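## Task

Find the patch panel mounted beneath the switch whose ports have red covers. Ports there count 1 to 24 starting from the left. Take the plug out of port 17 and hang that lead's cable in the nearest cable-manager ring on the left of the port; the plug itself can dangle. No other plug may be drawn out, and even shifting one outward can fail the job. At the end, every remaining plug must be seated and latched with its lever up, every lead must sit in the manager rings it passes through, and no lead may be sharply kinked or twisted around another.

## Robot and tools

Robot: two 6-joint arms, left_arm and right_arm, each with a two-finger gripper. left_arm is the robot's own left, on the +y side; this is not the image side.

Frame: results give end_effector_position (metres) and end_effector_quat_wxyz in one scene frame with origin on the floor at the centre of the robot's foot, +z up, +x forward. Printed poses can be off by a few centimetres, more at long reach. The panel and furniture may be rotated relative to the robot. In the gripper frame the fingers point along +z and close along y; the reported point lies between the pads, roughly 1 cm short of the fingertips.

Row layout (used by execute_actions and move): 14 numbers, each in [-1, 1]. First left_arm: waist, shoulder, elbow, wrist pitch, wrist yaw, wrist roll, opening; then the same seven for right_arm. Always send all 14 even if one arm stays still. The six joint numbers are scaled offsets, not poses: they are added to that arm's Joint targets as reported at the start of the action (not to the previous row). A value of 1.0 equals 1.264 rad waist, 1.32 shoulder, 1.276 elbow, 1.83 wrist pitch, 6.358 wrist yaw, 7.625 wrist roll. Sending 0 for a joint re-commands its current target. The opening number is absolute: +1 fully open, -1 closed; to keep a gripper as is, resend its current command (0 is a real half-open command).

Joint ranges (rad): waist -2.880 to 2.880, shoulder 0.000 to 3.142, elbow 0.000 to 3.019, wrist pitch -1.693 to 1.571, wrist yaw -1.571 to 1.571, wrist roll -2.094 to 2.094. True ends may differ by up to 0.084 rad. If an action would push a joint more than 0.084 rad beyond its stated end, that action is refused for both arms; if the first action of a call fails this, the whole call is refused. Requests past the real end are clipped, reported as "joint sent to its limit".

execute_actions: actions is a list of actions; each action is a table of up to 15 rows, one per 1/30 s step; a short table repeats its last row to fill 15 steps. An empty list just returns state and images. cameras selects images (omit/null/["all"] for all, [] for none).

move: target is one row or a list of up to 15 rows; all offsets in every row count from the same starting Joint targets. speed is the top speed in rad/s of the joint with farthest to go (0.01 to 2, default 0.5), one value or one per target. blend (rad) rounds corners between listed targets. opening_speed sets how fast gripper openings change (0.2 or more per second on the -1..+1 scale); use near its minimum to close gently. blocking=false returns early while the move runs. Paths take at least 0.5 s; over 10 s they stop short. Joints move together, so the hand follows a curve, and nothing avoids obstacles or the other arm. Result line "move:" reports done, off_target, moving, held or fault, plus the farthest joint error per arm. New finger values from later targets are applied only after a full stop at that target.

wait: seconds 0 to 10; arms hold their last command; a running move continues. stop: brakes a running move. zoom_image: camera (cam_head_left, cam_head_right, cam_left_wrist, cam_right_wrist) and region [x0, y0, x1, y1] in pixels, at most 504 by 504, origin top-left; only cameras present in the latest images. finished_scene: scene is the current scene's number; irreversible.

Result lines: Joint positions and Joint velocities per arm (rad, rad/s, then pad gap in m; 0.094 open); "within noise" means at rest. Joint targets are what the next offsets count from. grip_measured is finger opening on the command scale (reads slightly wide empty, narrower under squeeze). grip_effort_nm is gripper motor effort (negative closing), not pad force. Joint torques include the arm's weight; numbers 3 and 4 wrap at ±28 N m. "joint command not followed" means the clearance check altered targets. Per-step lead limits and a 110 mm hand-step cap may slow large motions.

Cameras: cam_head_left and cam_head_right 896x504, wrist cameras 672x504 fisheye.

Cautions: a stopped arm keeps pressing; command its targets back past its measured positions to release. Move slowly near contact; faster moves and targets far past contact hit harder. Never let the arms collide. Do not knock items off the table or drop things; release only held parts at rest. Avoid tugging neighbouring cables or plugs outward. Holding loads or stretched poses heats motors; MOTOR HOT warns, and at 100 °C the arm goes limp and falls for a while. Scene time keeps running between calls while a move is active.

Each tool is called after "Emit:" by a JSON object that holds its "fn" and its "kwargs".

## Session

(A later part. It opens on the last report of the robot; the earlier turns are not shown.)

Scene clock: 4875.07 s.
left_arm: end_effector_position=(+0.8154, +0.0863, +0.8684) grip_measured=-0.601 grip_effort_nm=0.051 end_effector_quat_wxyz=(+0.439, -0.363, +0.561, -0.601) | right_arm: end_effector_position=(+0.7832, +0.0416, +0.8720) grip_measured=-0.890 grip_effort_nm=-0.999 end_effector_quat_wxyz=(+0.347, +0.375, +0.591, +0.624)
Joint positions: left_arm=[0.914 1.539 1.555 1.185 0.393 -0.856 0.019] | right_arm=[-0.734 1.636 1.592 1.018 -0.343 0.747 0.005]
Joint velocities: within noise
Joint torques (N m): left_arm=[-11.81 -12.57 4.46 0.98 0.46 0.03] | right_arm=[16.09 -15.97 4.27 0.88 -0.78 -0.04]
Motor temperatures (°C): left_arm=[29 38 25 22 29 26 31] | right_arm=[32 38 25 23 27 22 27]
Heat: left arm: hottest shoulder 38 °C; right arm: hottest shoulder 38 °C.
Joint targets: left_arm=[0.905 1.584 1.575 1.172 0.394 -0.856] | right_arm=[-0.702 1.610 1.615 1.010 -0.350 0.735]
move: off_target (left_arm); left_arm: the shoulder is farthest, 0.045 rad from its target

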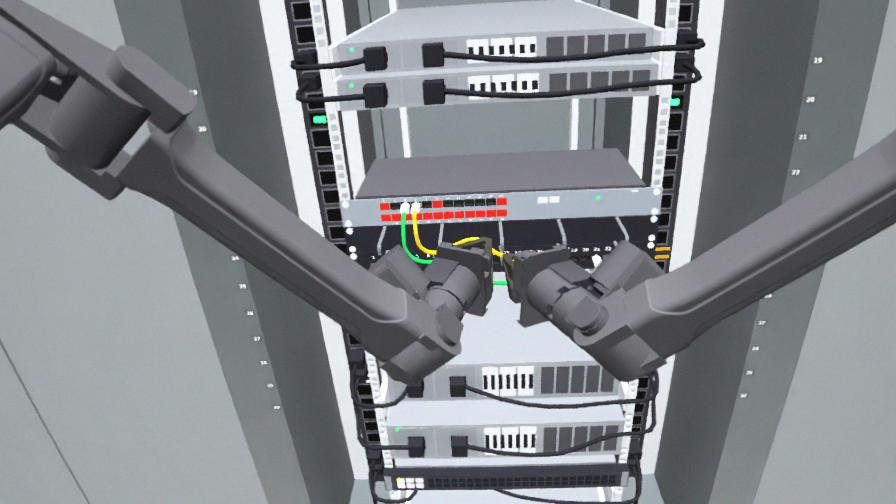

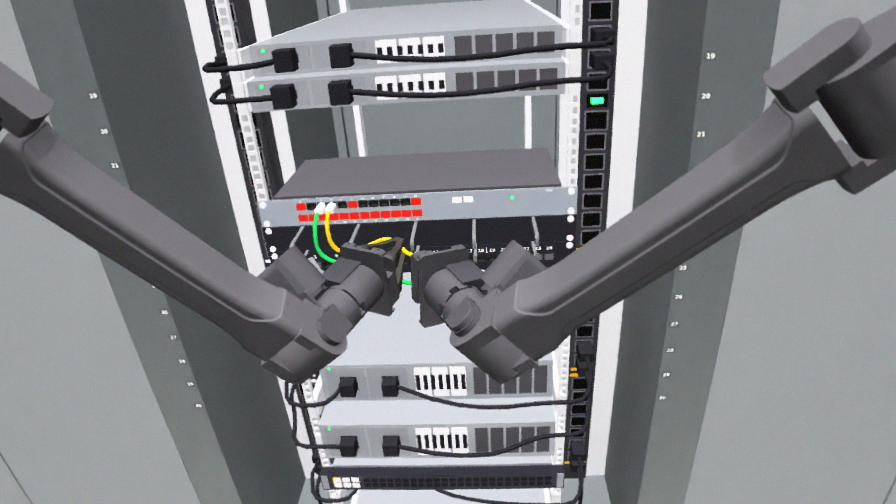

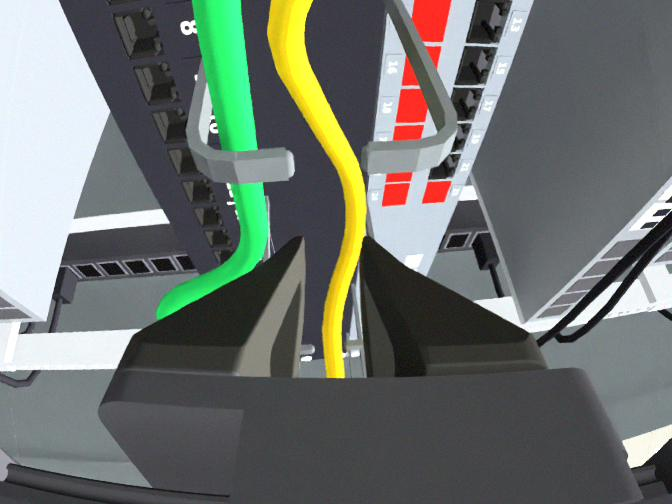

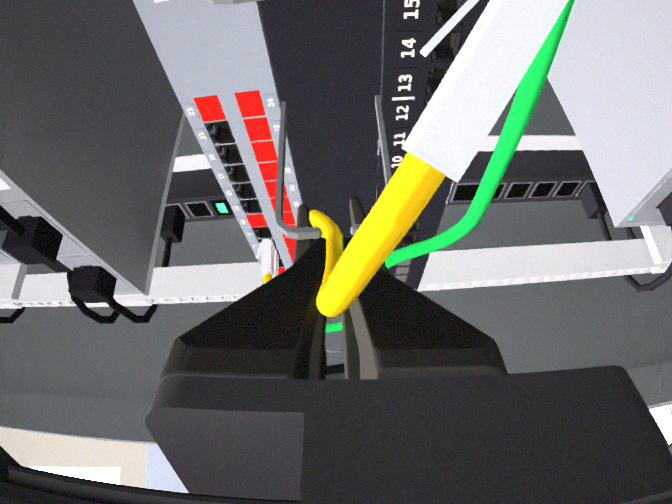

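Emit:
{"fn": "move", "kwargs": {"target": [0.003,0.0167,0.029,-0.0137,0,0,-0.6,-0.0024,0.0432,0.0408,-0.023,0,0,-0.95], "speed": 0.08, "cameras": ["cam_head_left","cam_head_right","cam_left_wrist","cam_right_wrist"]}}

Emit:
{"fn": "zoom_image", "kwargs": {"camera": "cam_right_wrist", "region": [200, 100, 440, 340]}}

Emit:
{"fn": "zoom_image", "kwargs": {"camera": "cam_head_left", "region": [470, 230, 530, 290]}}

Emit:
{"fn": "zoom_image", "kwargs": {"camera": "cam_head_right", "region": [385, 230, 445, 290]}}

Scene clock: 4905.17 s.
left_arm: end_effector_position=(+0.8260, +0.0856, +0.8668) grip_measured=-0.601 grip_effort_nm=0.051 end_effector_quat_wxyz=(+0.441, -0.362, +0.560, -0.601) | right_arm: end_effector_position=(+0.7965, +0.0399, +0.8737) grip_measured=-0.890 grip_effort_nm=-1.004 end_effector_quat_wxyz=(+0.348, +0.375, +0.590, +0.624)
Joint positions: left_arm=[0.914 1.554 1.597 1.163 0.393 -0.856 0.019] | right_arm=[-0.734 1.638 1.63 0.985 -0.343 0.747 0.005]
Joint velocities: within noise
Joint torques (N m): left_arm=[-11.75 -12.34 4.31 0.84 0.45 0.01] | right_arm=[16.15 -11.63 5.65 0.47 -0.75 -0.04]
Motor temperatures (°C): left_arm=[29 39 26 22 28 26 31] | right_arm=[33 38 25 23 28 22 27]
Heat: left arm: hottest shoulder 39 °C; right arm: hottest shoulder 38 °C.
Joint targets: left_arm=[0.909 1.606 1.612 1.147 0.394 -0.856] | right_arm=[-0.705 1.667 1.667 0.967 -0.350 0.735]
move: off_target (left_arm, right_arm); left_arm: the shoulder is farthest, 0.052 rad from its target; right_arm: the elbow is farthest, 0.038 rad from its target

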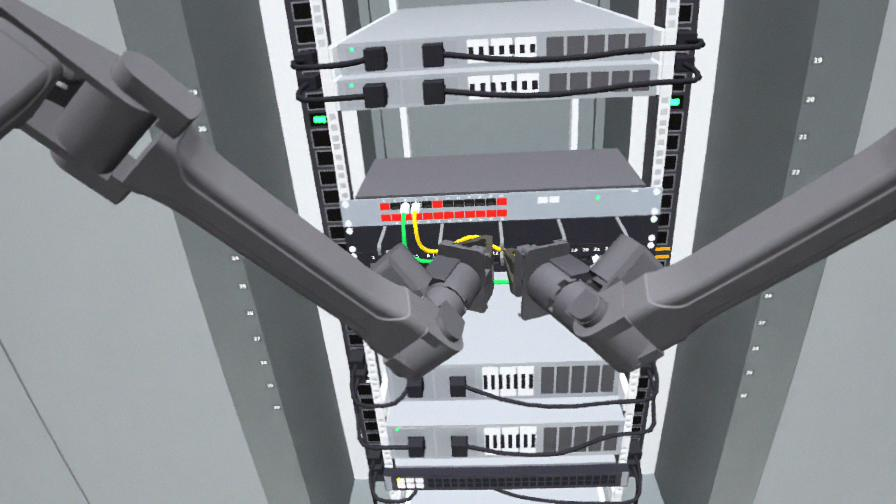

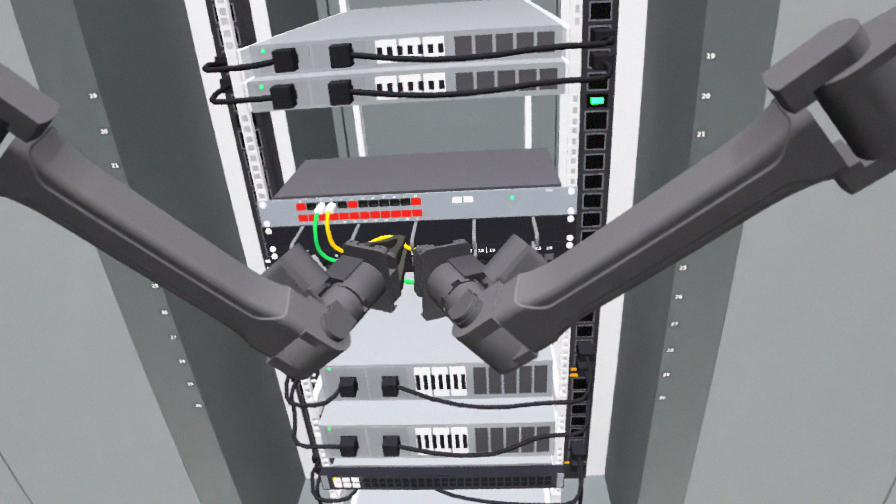

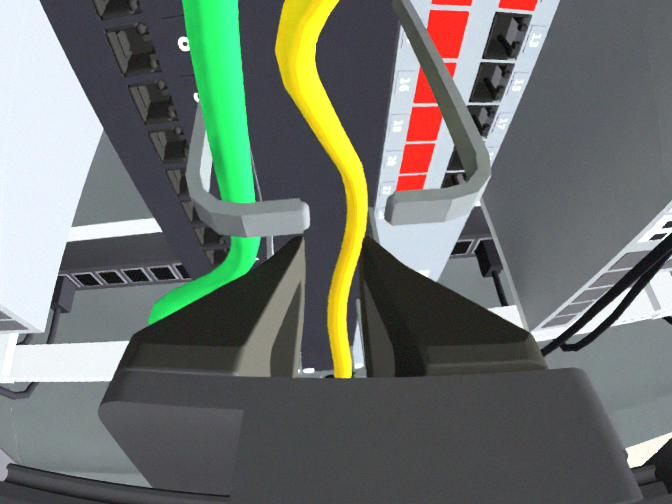

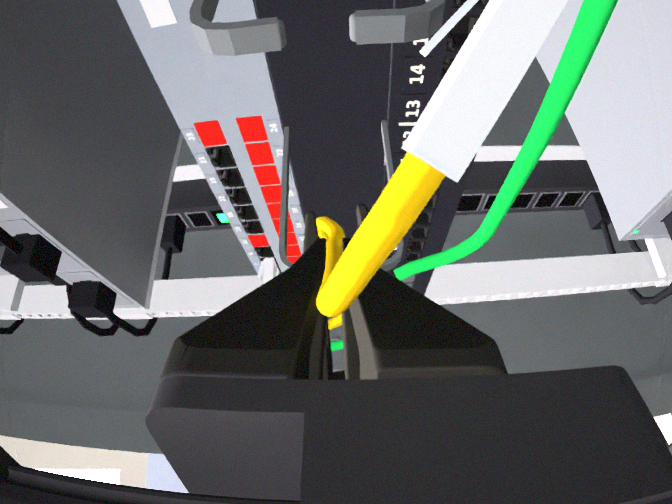

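Scaled by 2.100 from the camera's 672x504 image, which has a finer 960x720 frame.

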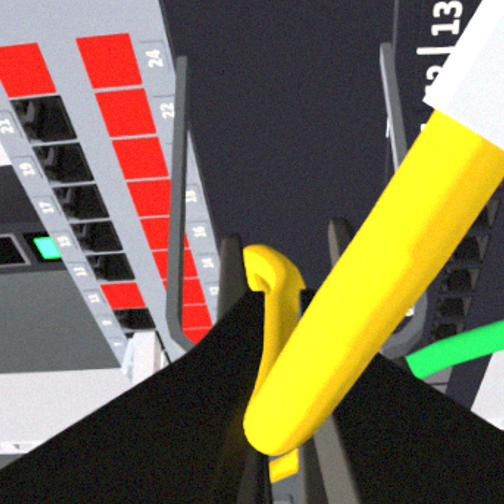

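Scaled by 8.400 from the camera's 896x504 image, which has a finer 1280x720 frame.

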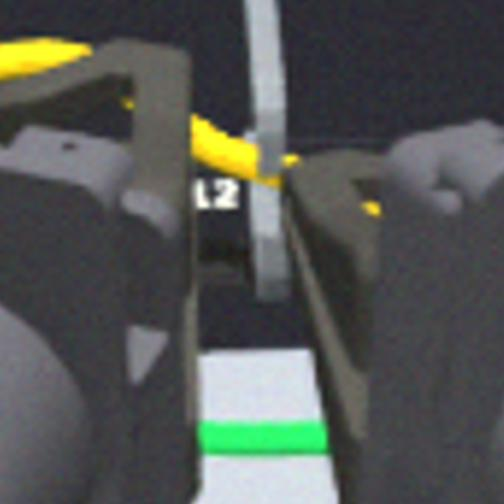

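Scaled by 8.400 from the camera's 896x504 image, which has a finer 1280x720 frame.

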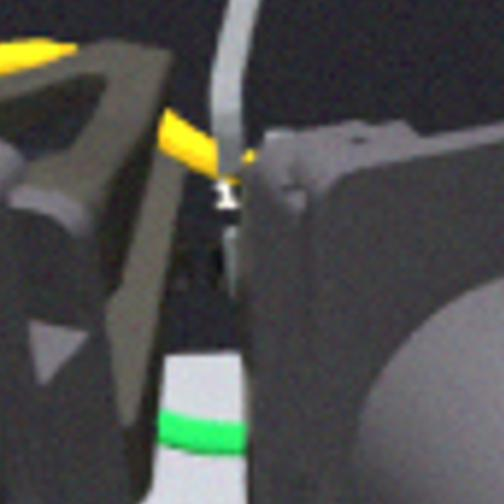

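Emit:
{"fn": "move", "kwargs": {"target": [0.0229,0.0106,0.0313,-0.0093,0,0,-0.6,-0.0316,0.0121,0.04,-0.0148,0,0,-0.95], "speed": 0.08, "cameras": ["cam_head_left","cam_head_right","cam_left_wrist","cam_right_wrist"]}}

Emit:
{"fn": "zoom_image", "kwargs": {"camera": "cam_right_wrist", "region": [200, 0, 560, 340]}}

Emit:
{"fn": "zoom_image", "kwargs": {"camera": "cam_head_left", "region": [470, 230, 530, 290]}}

Emit:
{"fn": "zoom_image", "kwargs": {"camera": "cam_head_right", "region": [385, 230, 445, 290]}}

Scene clock: 4927.40 s.
left_arm: end_effector_position=(+0.8339, +0.0833, +0.8637) grip_measured=-0.601 grip_effort_nm=0.046 end_effector_quat_wxyz=(+0.442, -0.362, +0.559, -0.601) | right_arm: end_effector_position=(+0.8136, +0.0393, +0.8688) grip_measured=-0.890 grip_effort_nm=-0.994 end_effector_quat_wxyz=(+0.354, +0.373, +0.590, +0.622)
Joint positions: left_arm=[0.914 1.571 1.635 1.145 0.395 -0.856 0.019] | right_arm=[-0.741 1.662 1.697 0.951 -0.345 0.747 0.005]
Joint velocities: within noise
Joint torques (N m): left_arm=[-9.23 -12.75 4.59 0.87 0.4 0.03] | right_arm=[13.33 -12.81 4.63 0.76 -0.69 -0.04]
Motor temperatures (°C): left_arm=[29 39 26 22 28 26 30] | right_arm=[33 37 26 23 28 22 27]
Heat: left arm: hottest shoulder 39 °C; right arm: hottest shoulder 37 °C.
Joint targets: left_arm=[0.938 1.620 1.652 1.130 0.394 -0.856] | right_arm=[-0.745 1.683 1.718 0.940 -0.350 0.735]
move: off_target (left_arm); left_arm: the shoulder is farthest, 0.049 rad from its target

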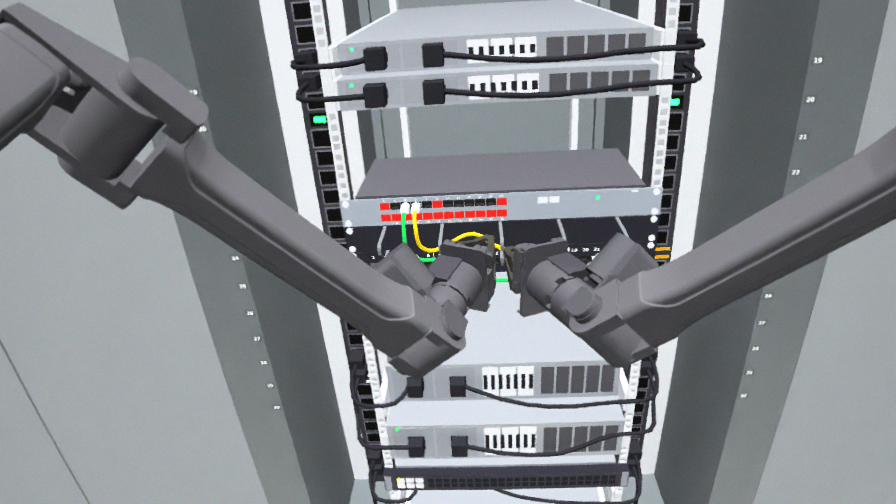

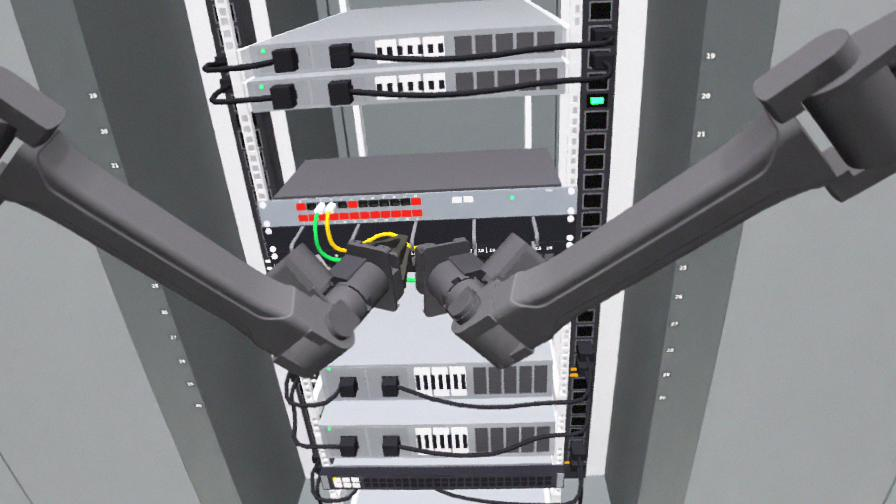

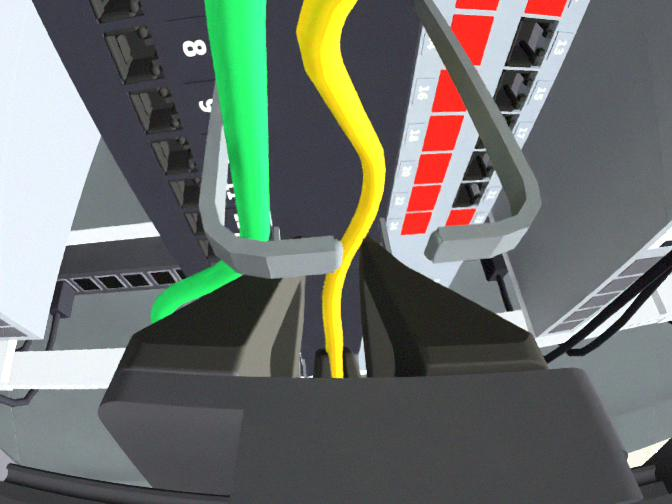

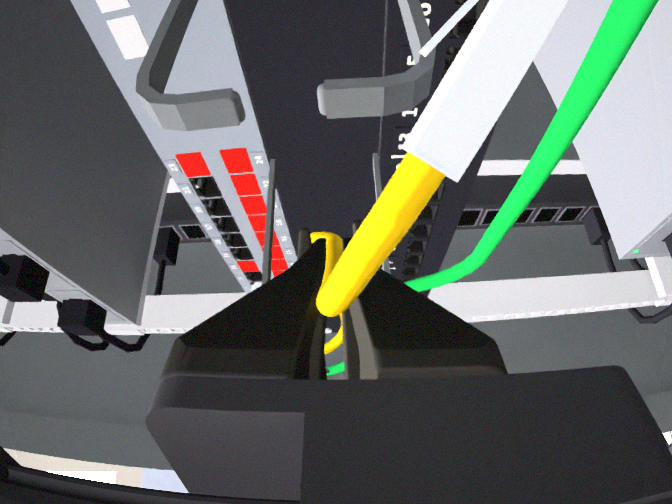

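Scaled by 1.400 from the camera's 672x504 image, which has a finer 960x720 frame.

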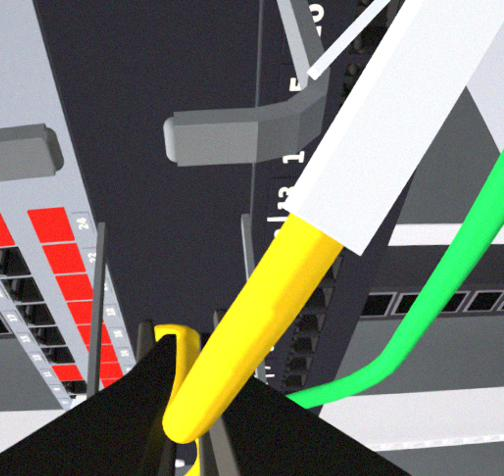

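Scaled by 8.400 from the camera's 896x504 image, which has a finer 1280x720 frame.

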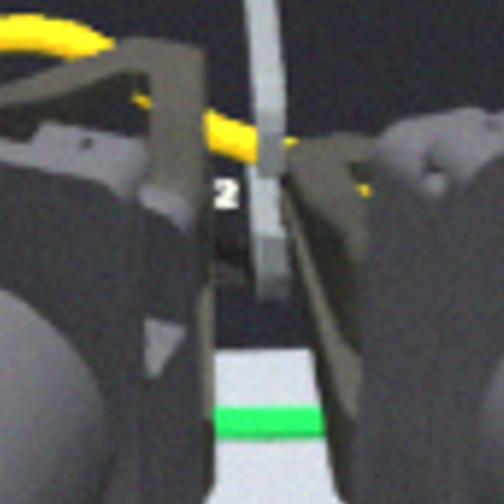

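Scaled by 8.400 from the camera's 896x504 image, which has a finer 1280x720 frame.

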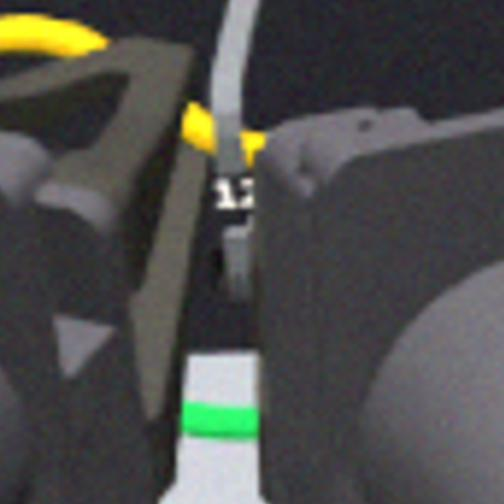

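Emit:
{"fn": "move", "kwargs": {"target": [0.0451,-0.0795,-0.1912,0.1011,0,0,-0.6,0,0,0,0,0,0,-0.95], "speed": 0.12, "cameras": ["cam_head_left","cam_head_right","cam_left_wrist","cam_right_wrist"]}}

Emit:
{"fn": "zoom_image", "kwargs": {"camera": "cam_left_wrist", "region": [180, 50, 480, 350]}}

Emit:
{"fn": "zoom_image", "kwargs": {"camera": "cam_head_left", "region": [430, 220, 530, 290]}}

Scene clock: 4946.30 s.
left_arm: end_effector_position=(+0.7633, +0.0995, +0.8406) grip_measured=-0.601 grip_effort_nm=0.051 end_effector_quat_wxyz=(+0.440, -0.357, +0.583, -0.583) | right_arm: end_effector_position=(+0.8136, +0.0393, +0.8688) grip_measured=-0.890 grip_effort_nm=-0.999 end_effector_quat_wxyz=(+0.354, +0.373, +0.590, +0.622)
Joint positions: left_arm=[0.968 1.534 1.415 1.3 0.395 -0.856 0.019] | right_arm=[-0.741 1.662 1.697 0.951 -0.345 0.747 0.005]
Joint velocities: within noise
Joint torques (N m): left_arm=[-8.06 -16.44 1.61 2.14 0.38 0.02] | right_arm=[13.33 -12.69 4.62 0.7 -0.68 -0.02]
Motor temperatures (°C): left_arm=[29 39 26 22 28 26 30] | right_arm=[33 37 26 23 27 22 27]
Heat: left arm: hottest shoulder 39 °C; right arm: hottest shoulder 37 °C.
Joint targets: left_arm=[0.995 1.515 1.408 1.315 0.394 -0.856] | right_arm=[-0.745 1.683 1.718 0.940 -0.350 0.735]
move: done

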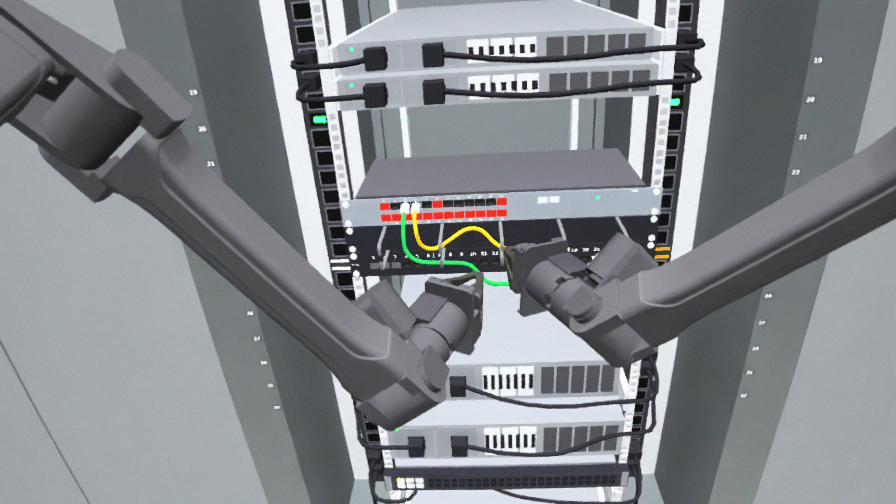

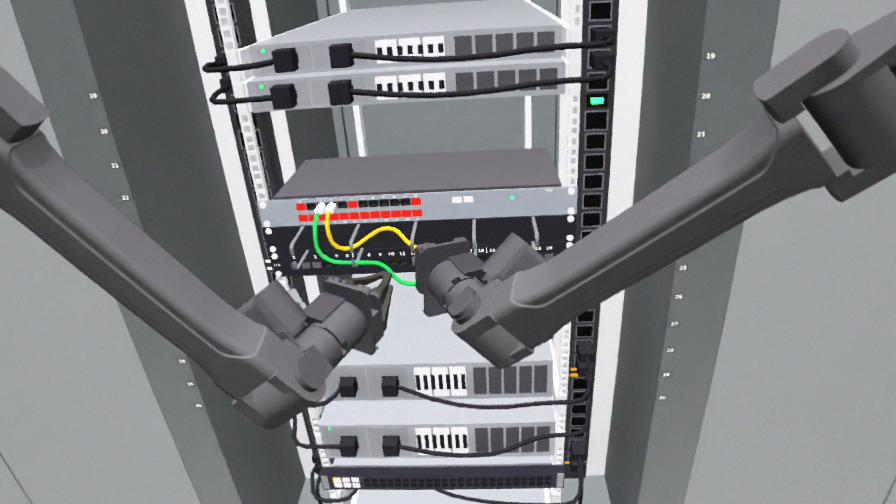

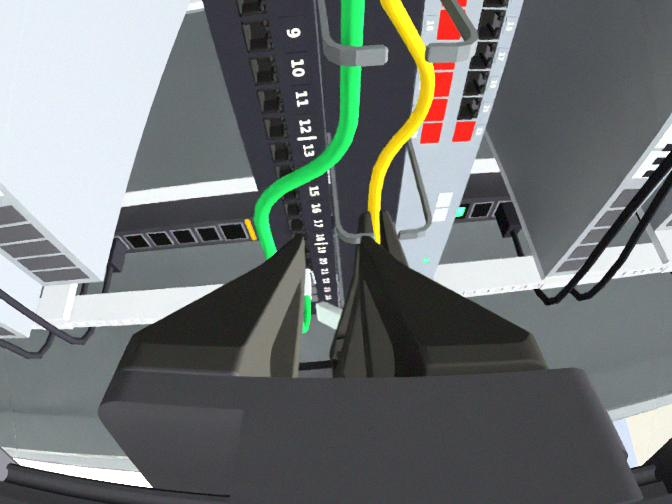

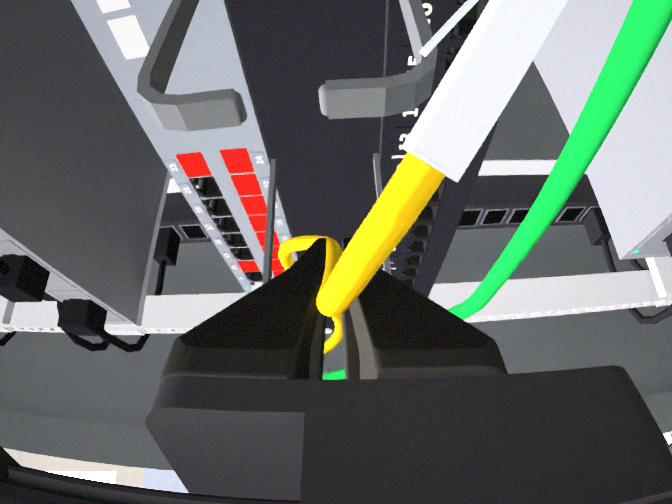

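Scaled by 1.680 from the camera's 672x504 image, which has a finer 960x720 frame.

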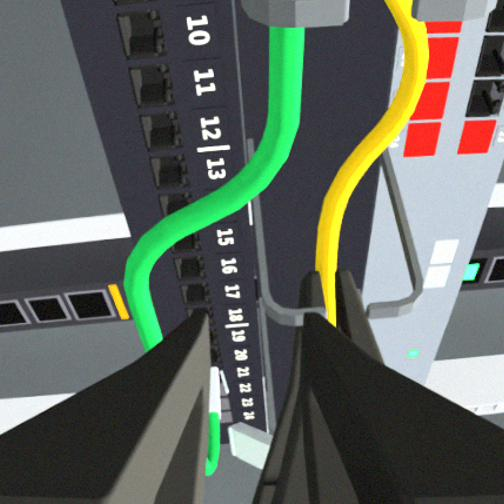

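Scaled by 5.040 from the camera's 896x504 image, which has a finer 1280x720 frame.

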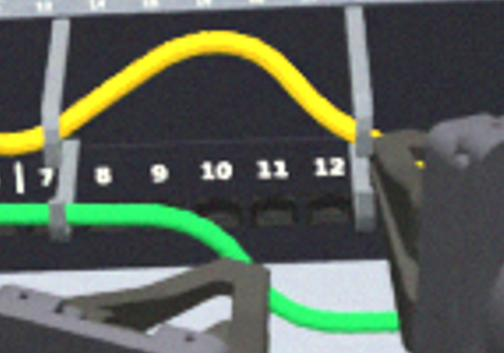

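Emit:
{"fn": "move", "kwargs": {"target": [0,0,0,0,0,0,-0.6,0,0,0,0,0,0,-0.7], "opening_speed": 0.2, "cameras": ["cam_head_left","cam_head_right","cam_left_wrist","cam_right_wrist"]}}

Emit:
{"fn": "zoom_image", "kwargs": {"camera": "cam_right_wrist", "region": [200, 0, 560, 400]}}

Emit:
{"fn": "zoom_image", "kwargs": {"camera": "cam_head_left", "region": [430, 220, 570, 310]}}

Emit:
{"fn": "zoom_image", "kwargs": {"camera": "cam_left_wrist", "region": [180, 50, 480, 350]}}

Scene clock: 4958.73 s.
left_arm: end_effector_position=(+0.7632, +0.0996, +0.8408) grip_measured=-0.601 grip_effort_nm=0.051 end_effector_quat_wxyz=(+0.440, -0.357, +0.582, -0.583) | right_arm: end_effector_position=(+0.8136, +0.0393, +0.8688) grip_measured=-0.702 grip_effort_nm=0.110 end_effector_quat_wxyz=(+0.354, +0.373, +0.590, +0.622)
Joint positions: left_arm=[0.968 1.534 1.414 1.302 0.395 -0.856 0.019] | right_arm=[-0.741 1.662 1.697 0.951 -0.345 0.747 0.014]
Joint velocities: within noise
Joint torques (N m): left_arm=[-8.23 -16.5 1.54 2.11 0.38 0.02] | right_arm=[13.33 -12.75 4.56 0.81 -0.69 -0.03]
Motor temperatures (°C): left_arm=[28 40 26 22 28 26 30] | right_arm=[33 37 26 23 27 22 27]
Heat: left arm: hottest shoulder 40 °C; right arm: hottest shoulder 37 °C.
Joint targets: left_arm=[0.995 1.515 1.408 1.315 0.394 -0.856] | right_arm=[-0.745 1.683 1.718 0.940 -0.350 0.735]
move: done

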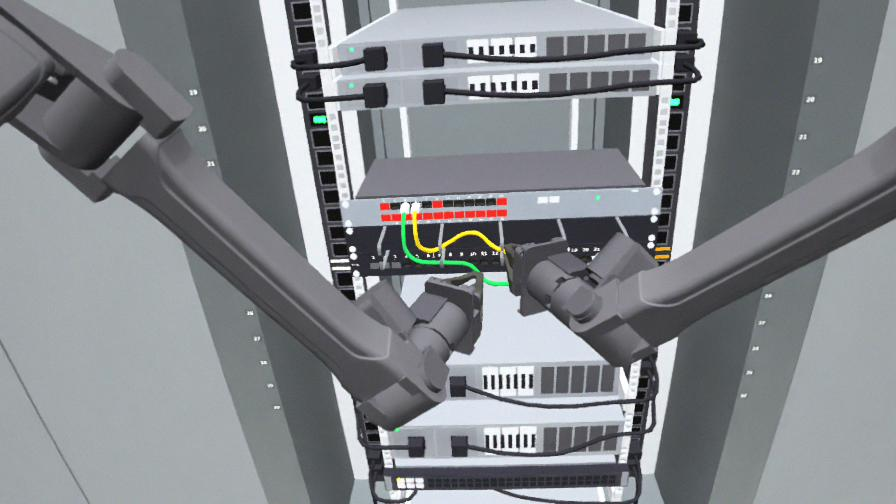

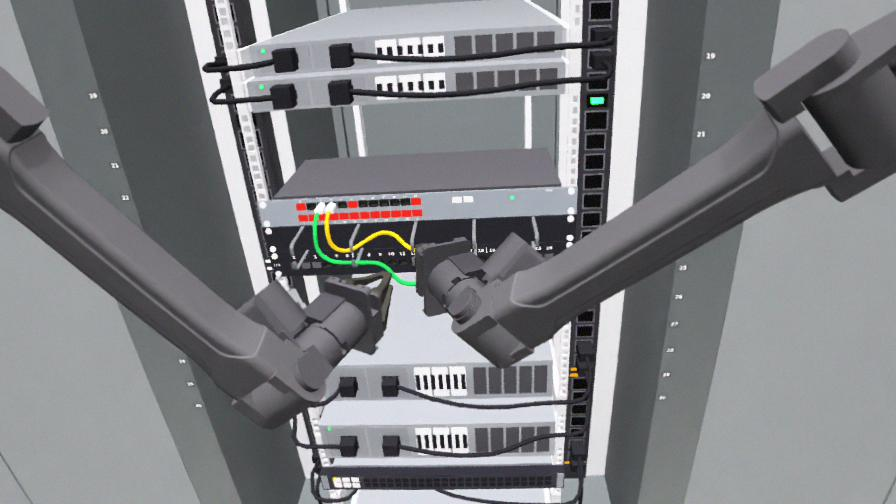

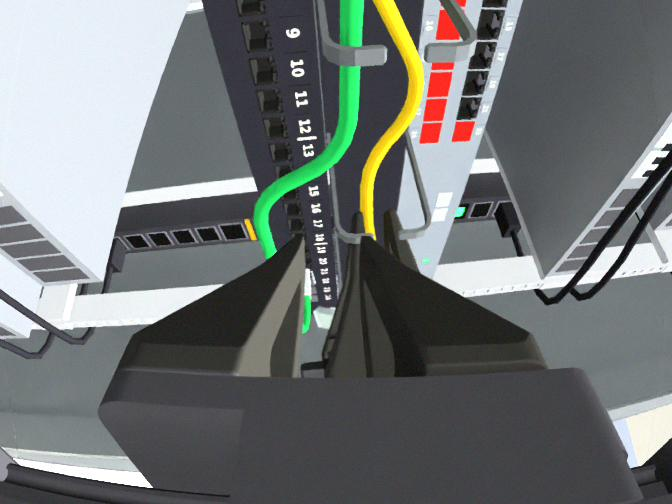

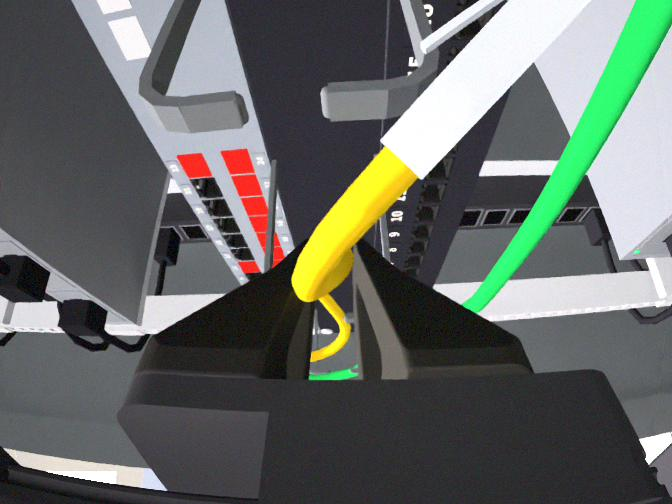

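Scaled by 1.260 from the camera's 672x504 image, which has a finer 960x720 frame.

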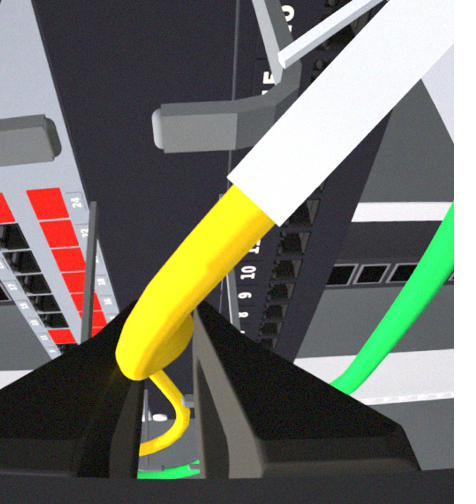

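Scaled by 3.600 from the camera's 896x504 image, which has a finer 1280x720 frame.

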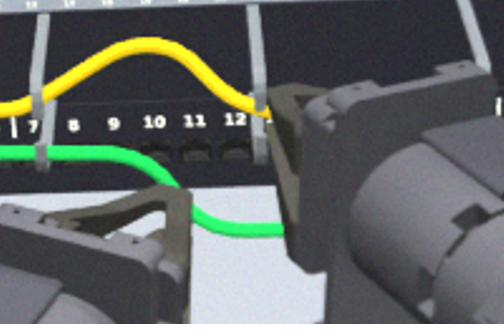

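Scaled by 1.680 from the camera's 672x504 image, which has a finer 960x720 frame.

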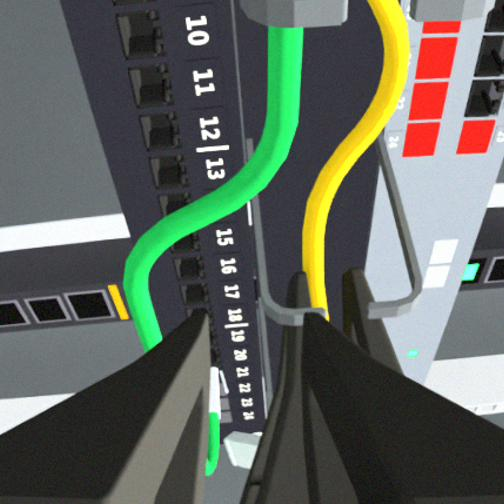

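Emit:
{"fn": "move", "kwargs": {"target": [0,0,0,0,0,0,-0.6,0,0,0,0,0,0,-0.45], "opening_speed": 0.2, "cameras": ["cam_head_left","cam_head_right","cam_left_wrist","cam_right_wrist"]}}

Emit:
{"fn": "zoom_image", "kwargs": {"camera": "cam_left_wrist", "region": [180, 50, 480, 350]}}

Emit:
{"fn": "zoom_image", "kwargs": {"camera": "cam_right_wrist", "region": [200, 0, 560, 400]}}

Scene clock: 4977.37 s.
left_arm: end_effector_position=(+0.7632, +0.0997, +0.8408) grip_measured=-0.601 grip_effort_nm=0.051 end_effector_quat_wxyz=(+0.441, -0.357, +0.582, -0.583) | right_arm: end_effector_position=(+0.8143, +0.0389, +0.8691) grip_measured=-0.452 grip_effort_nm=0.120 end_effector_quat_wxyz=(+0.355, +0.373, +0.589, +0.622)
Joint positions: left_arm=[0.968 1.534 1.414 1.302 0.395 -0.856 0.019] | right_arm=[-0.741 1.662 1.699 0.951 -0.345 0.747 0.026]
Joint velocities: within noise
Joint torques (N m): left_arm=[-7.71 -16.5 1.61 2.07 0.37 0.02] | right_arm=[13.45 -12.75 4.48 0.81 -0.68 -0.03]
Motor temperatures (°C): left_arm=[28 42 26 22 28 26 30] | right_arm=[32 37 26 23 27 22 26]
Heat: left arm: hottest shoulder 42 °C; right arm: hottest shoulder 37 °C.
Joint targets: left_arm=[0.995 1.515 1.408 1.315 0.394 -0.856] | right_arm=[-0.745 1.683 1.718 0.940 -0.350 0.735]
move: done

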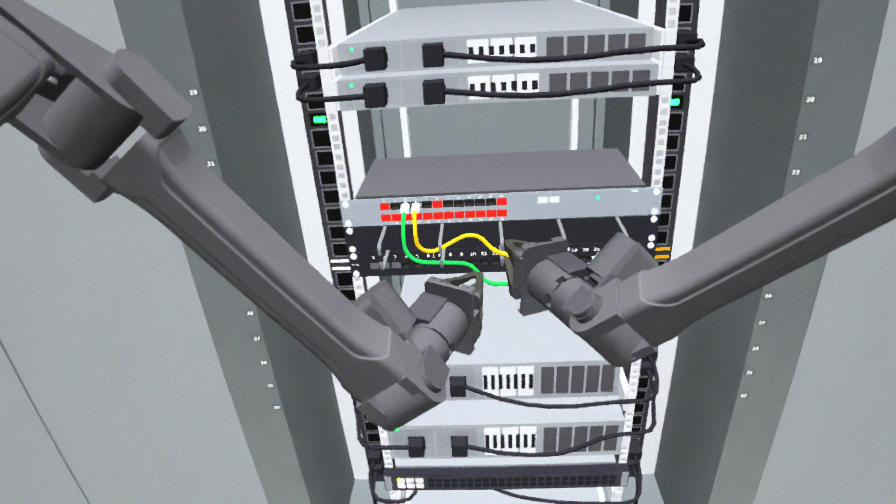

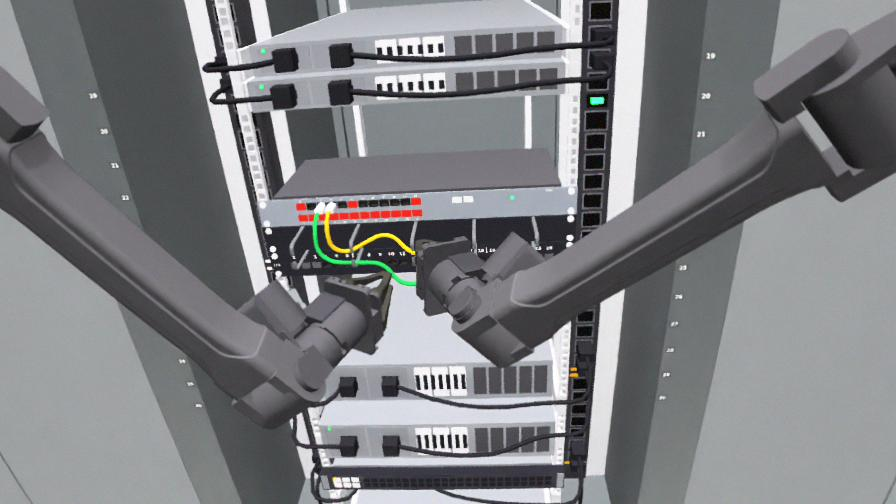

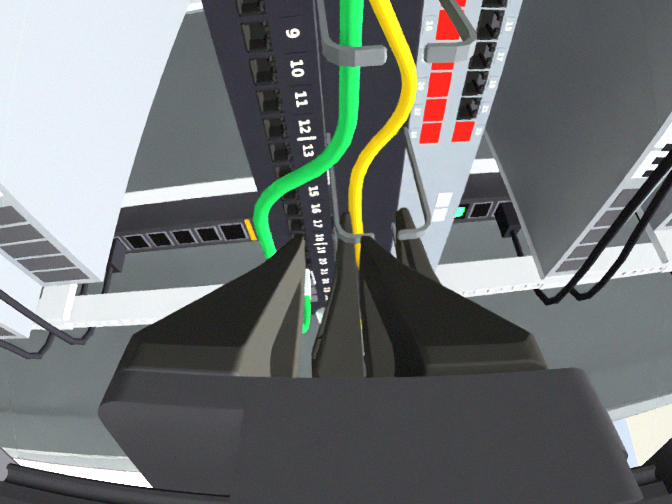

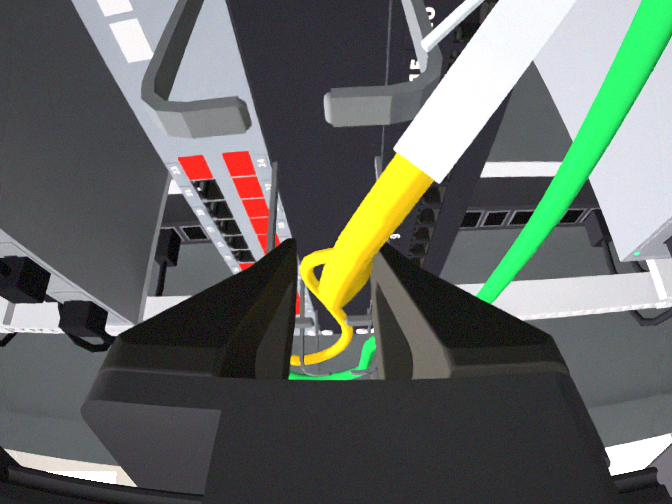

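Scaled by 1.680 from the camera's 672x504 image, which has a finer 960x720 frame.

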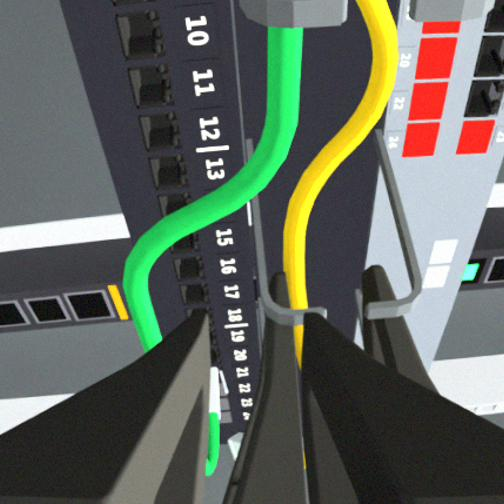

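Scaled by 1.260 from the camera's 672x504 image, which has a finer 960x720 frame.

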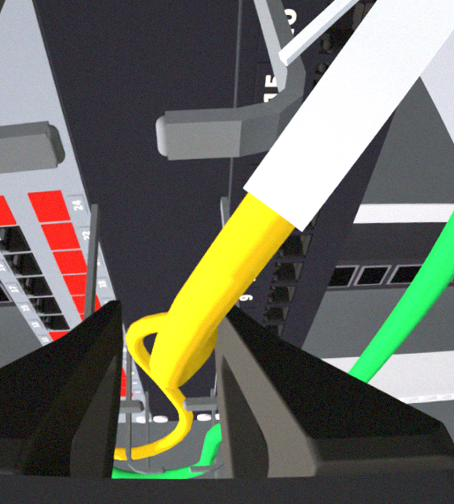

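Emit:
{"fn": "move", "kwargs": {"target": [0,0,0,0,0,0,-0.6,-0.038,-0.0992,-0.2085,0.0962,0,0,-0.45], "speed": 0.12, "cameras": ["cam_head_left","cam_head_right","cam_left_wrist","cam_right_wrist"]}}

Emit:
{"fn": "zoom_image", "kwargs": {"camera": "cam_left_wrist", "region": [180, 50, 480, 350]}}

Emit:
{"fn": "zoom_image", "kwargs": {"camera": "cam_right_wrist", "region": [200, 50, 500, 350]}}

Emit:
{"fn": "zoom_image", "kwargs": {"camera": "cam_head_left", "region": [430, 220, 570, 310]}}

Scene clock: 4996.43 s.
left_arm: end_effector_position=(+0.7632, +0.0997, +0.8408) grip_measured=-0.601 grip_effort_nm=0.042 end_effector_quat_wxyz=(+0.441, -0.357, +0.582, -0.583) | right_arm: end_effector_position=(+0.7574, +0.0113, +0.8688) grip_measured=-0.451 grip_effort_nm=0.100 end_effector_quat_wxyz=(+0.359, +0.370, +0.600, +0.612)
Joint positions: left_arm=[0.968 1.534 1.414 1.302 0.395 -0.856 0.019] | right_arm=[-0.773 1.575 1.461 1.099 -0.347 0.747 0.026]
Joint velocities: within noise
Joint torques (N m): left_arm=[-7.94 -16.62 1.59 2.1 0.37 0.02] | right_arm=[10.75 -15.56 1.21 1.98 -0.62 -0.04]
Motor temperatures (°C): left_arm=[28 42 25 22 28 26 30] | right_arm=[32 36 26 23 27 22 25]
Heat: left arm: hottest shoulder 42 °C; right arm: hottest shoulder 36 °C.
Joint targets: left_arm=[0.995 1.515 1.408 1.315 0.394 -0.856] | right_arm=[-0.793 1.552 1.452 1.116 -0.350 0.735]
move: done

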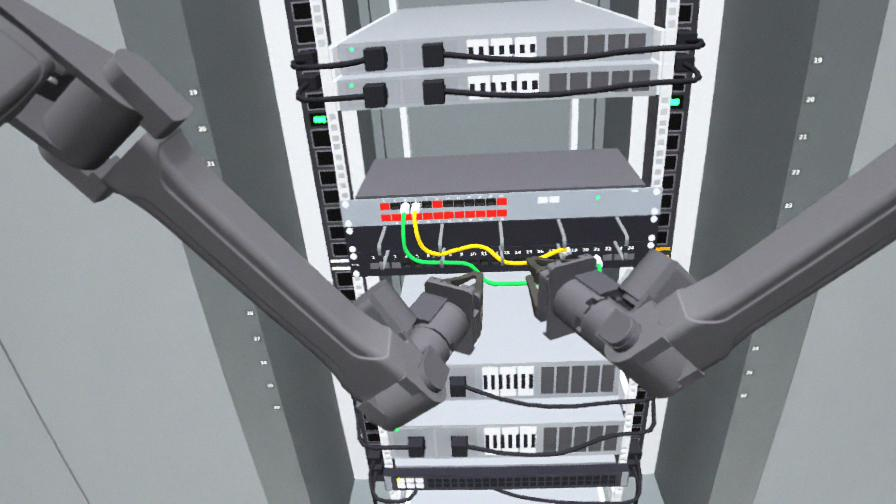

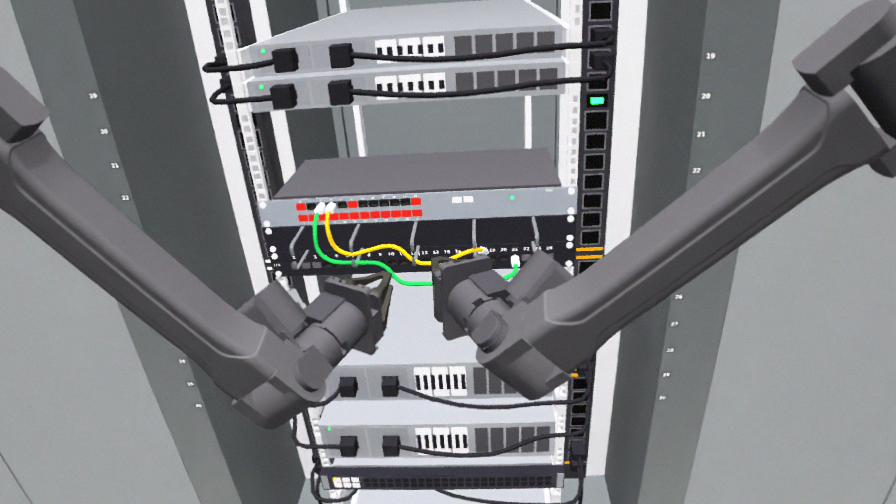

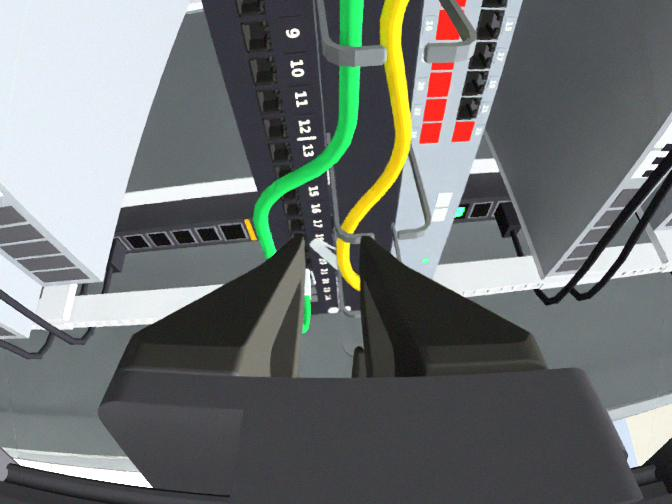

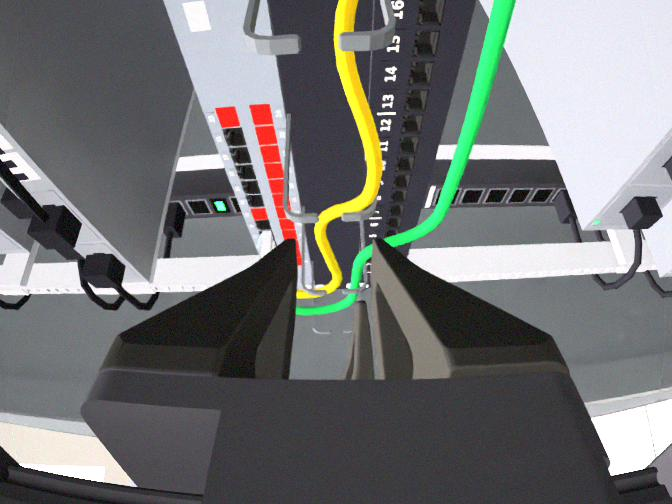

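Scaled by 1.680 from the camera's 672x504 image, which has a finer 960x720 frame.

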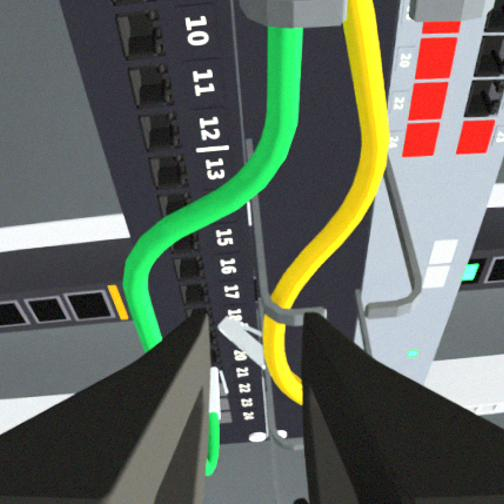

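Scaled by 1.680 from the camera's 672x504 image, which has a finer 960x720 frame.

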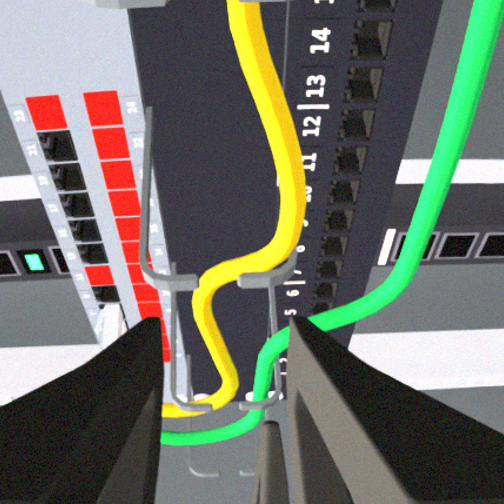

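Scaled by 3.600 from the camera's 896x504 image, which has a finer 1280x720 frame.

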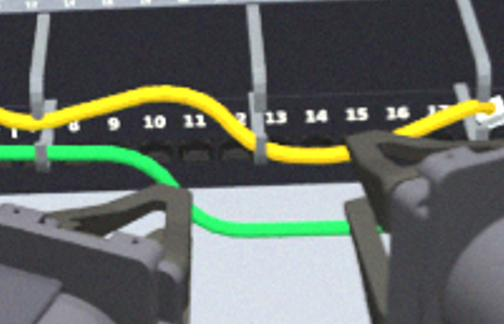

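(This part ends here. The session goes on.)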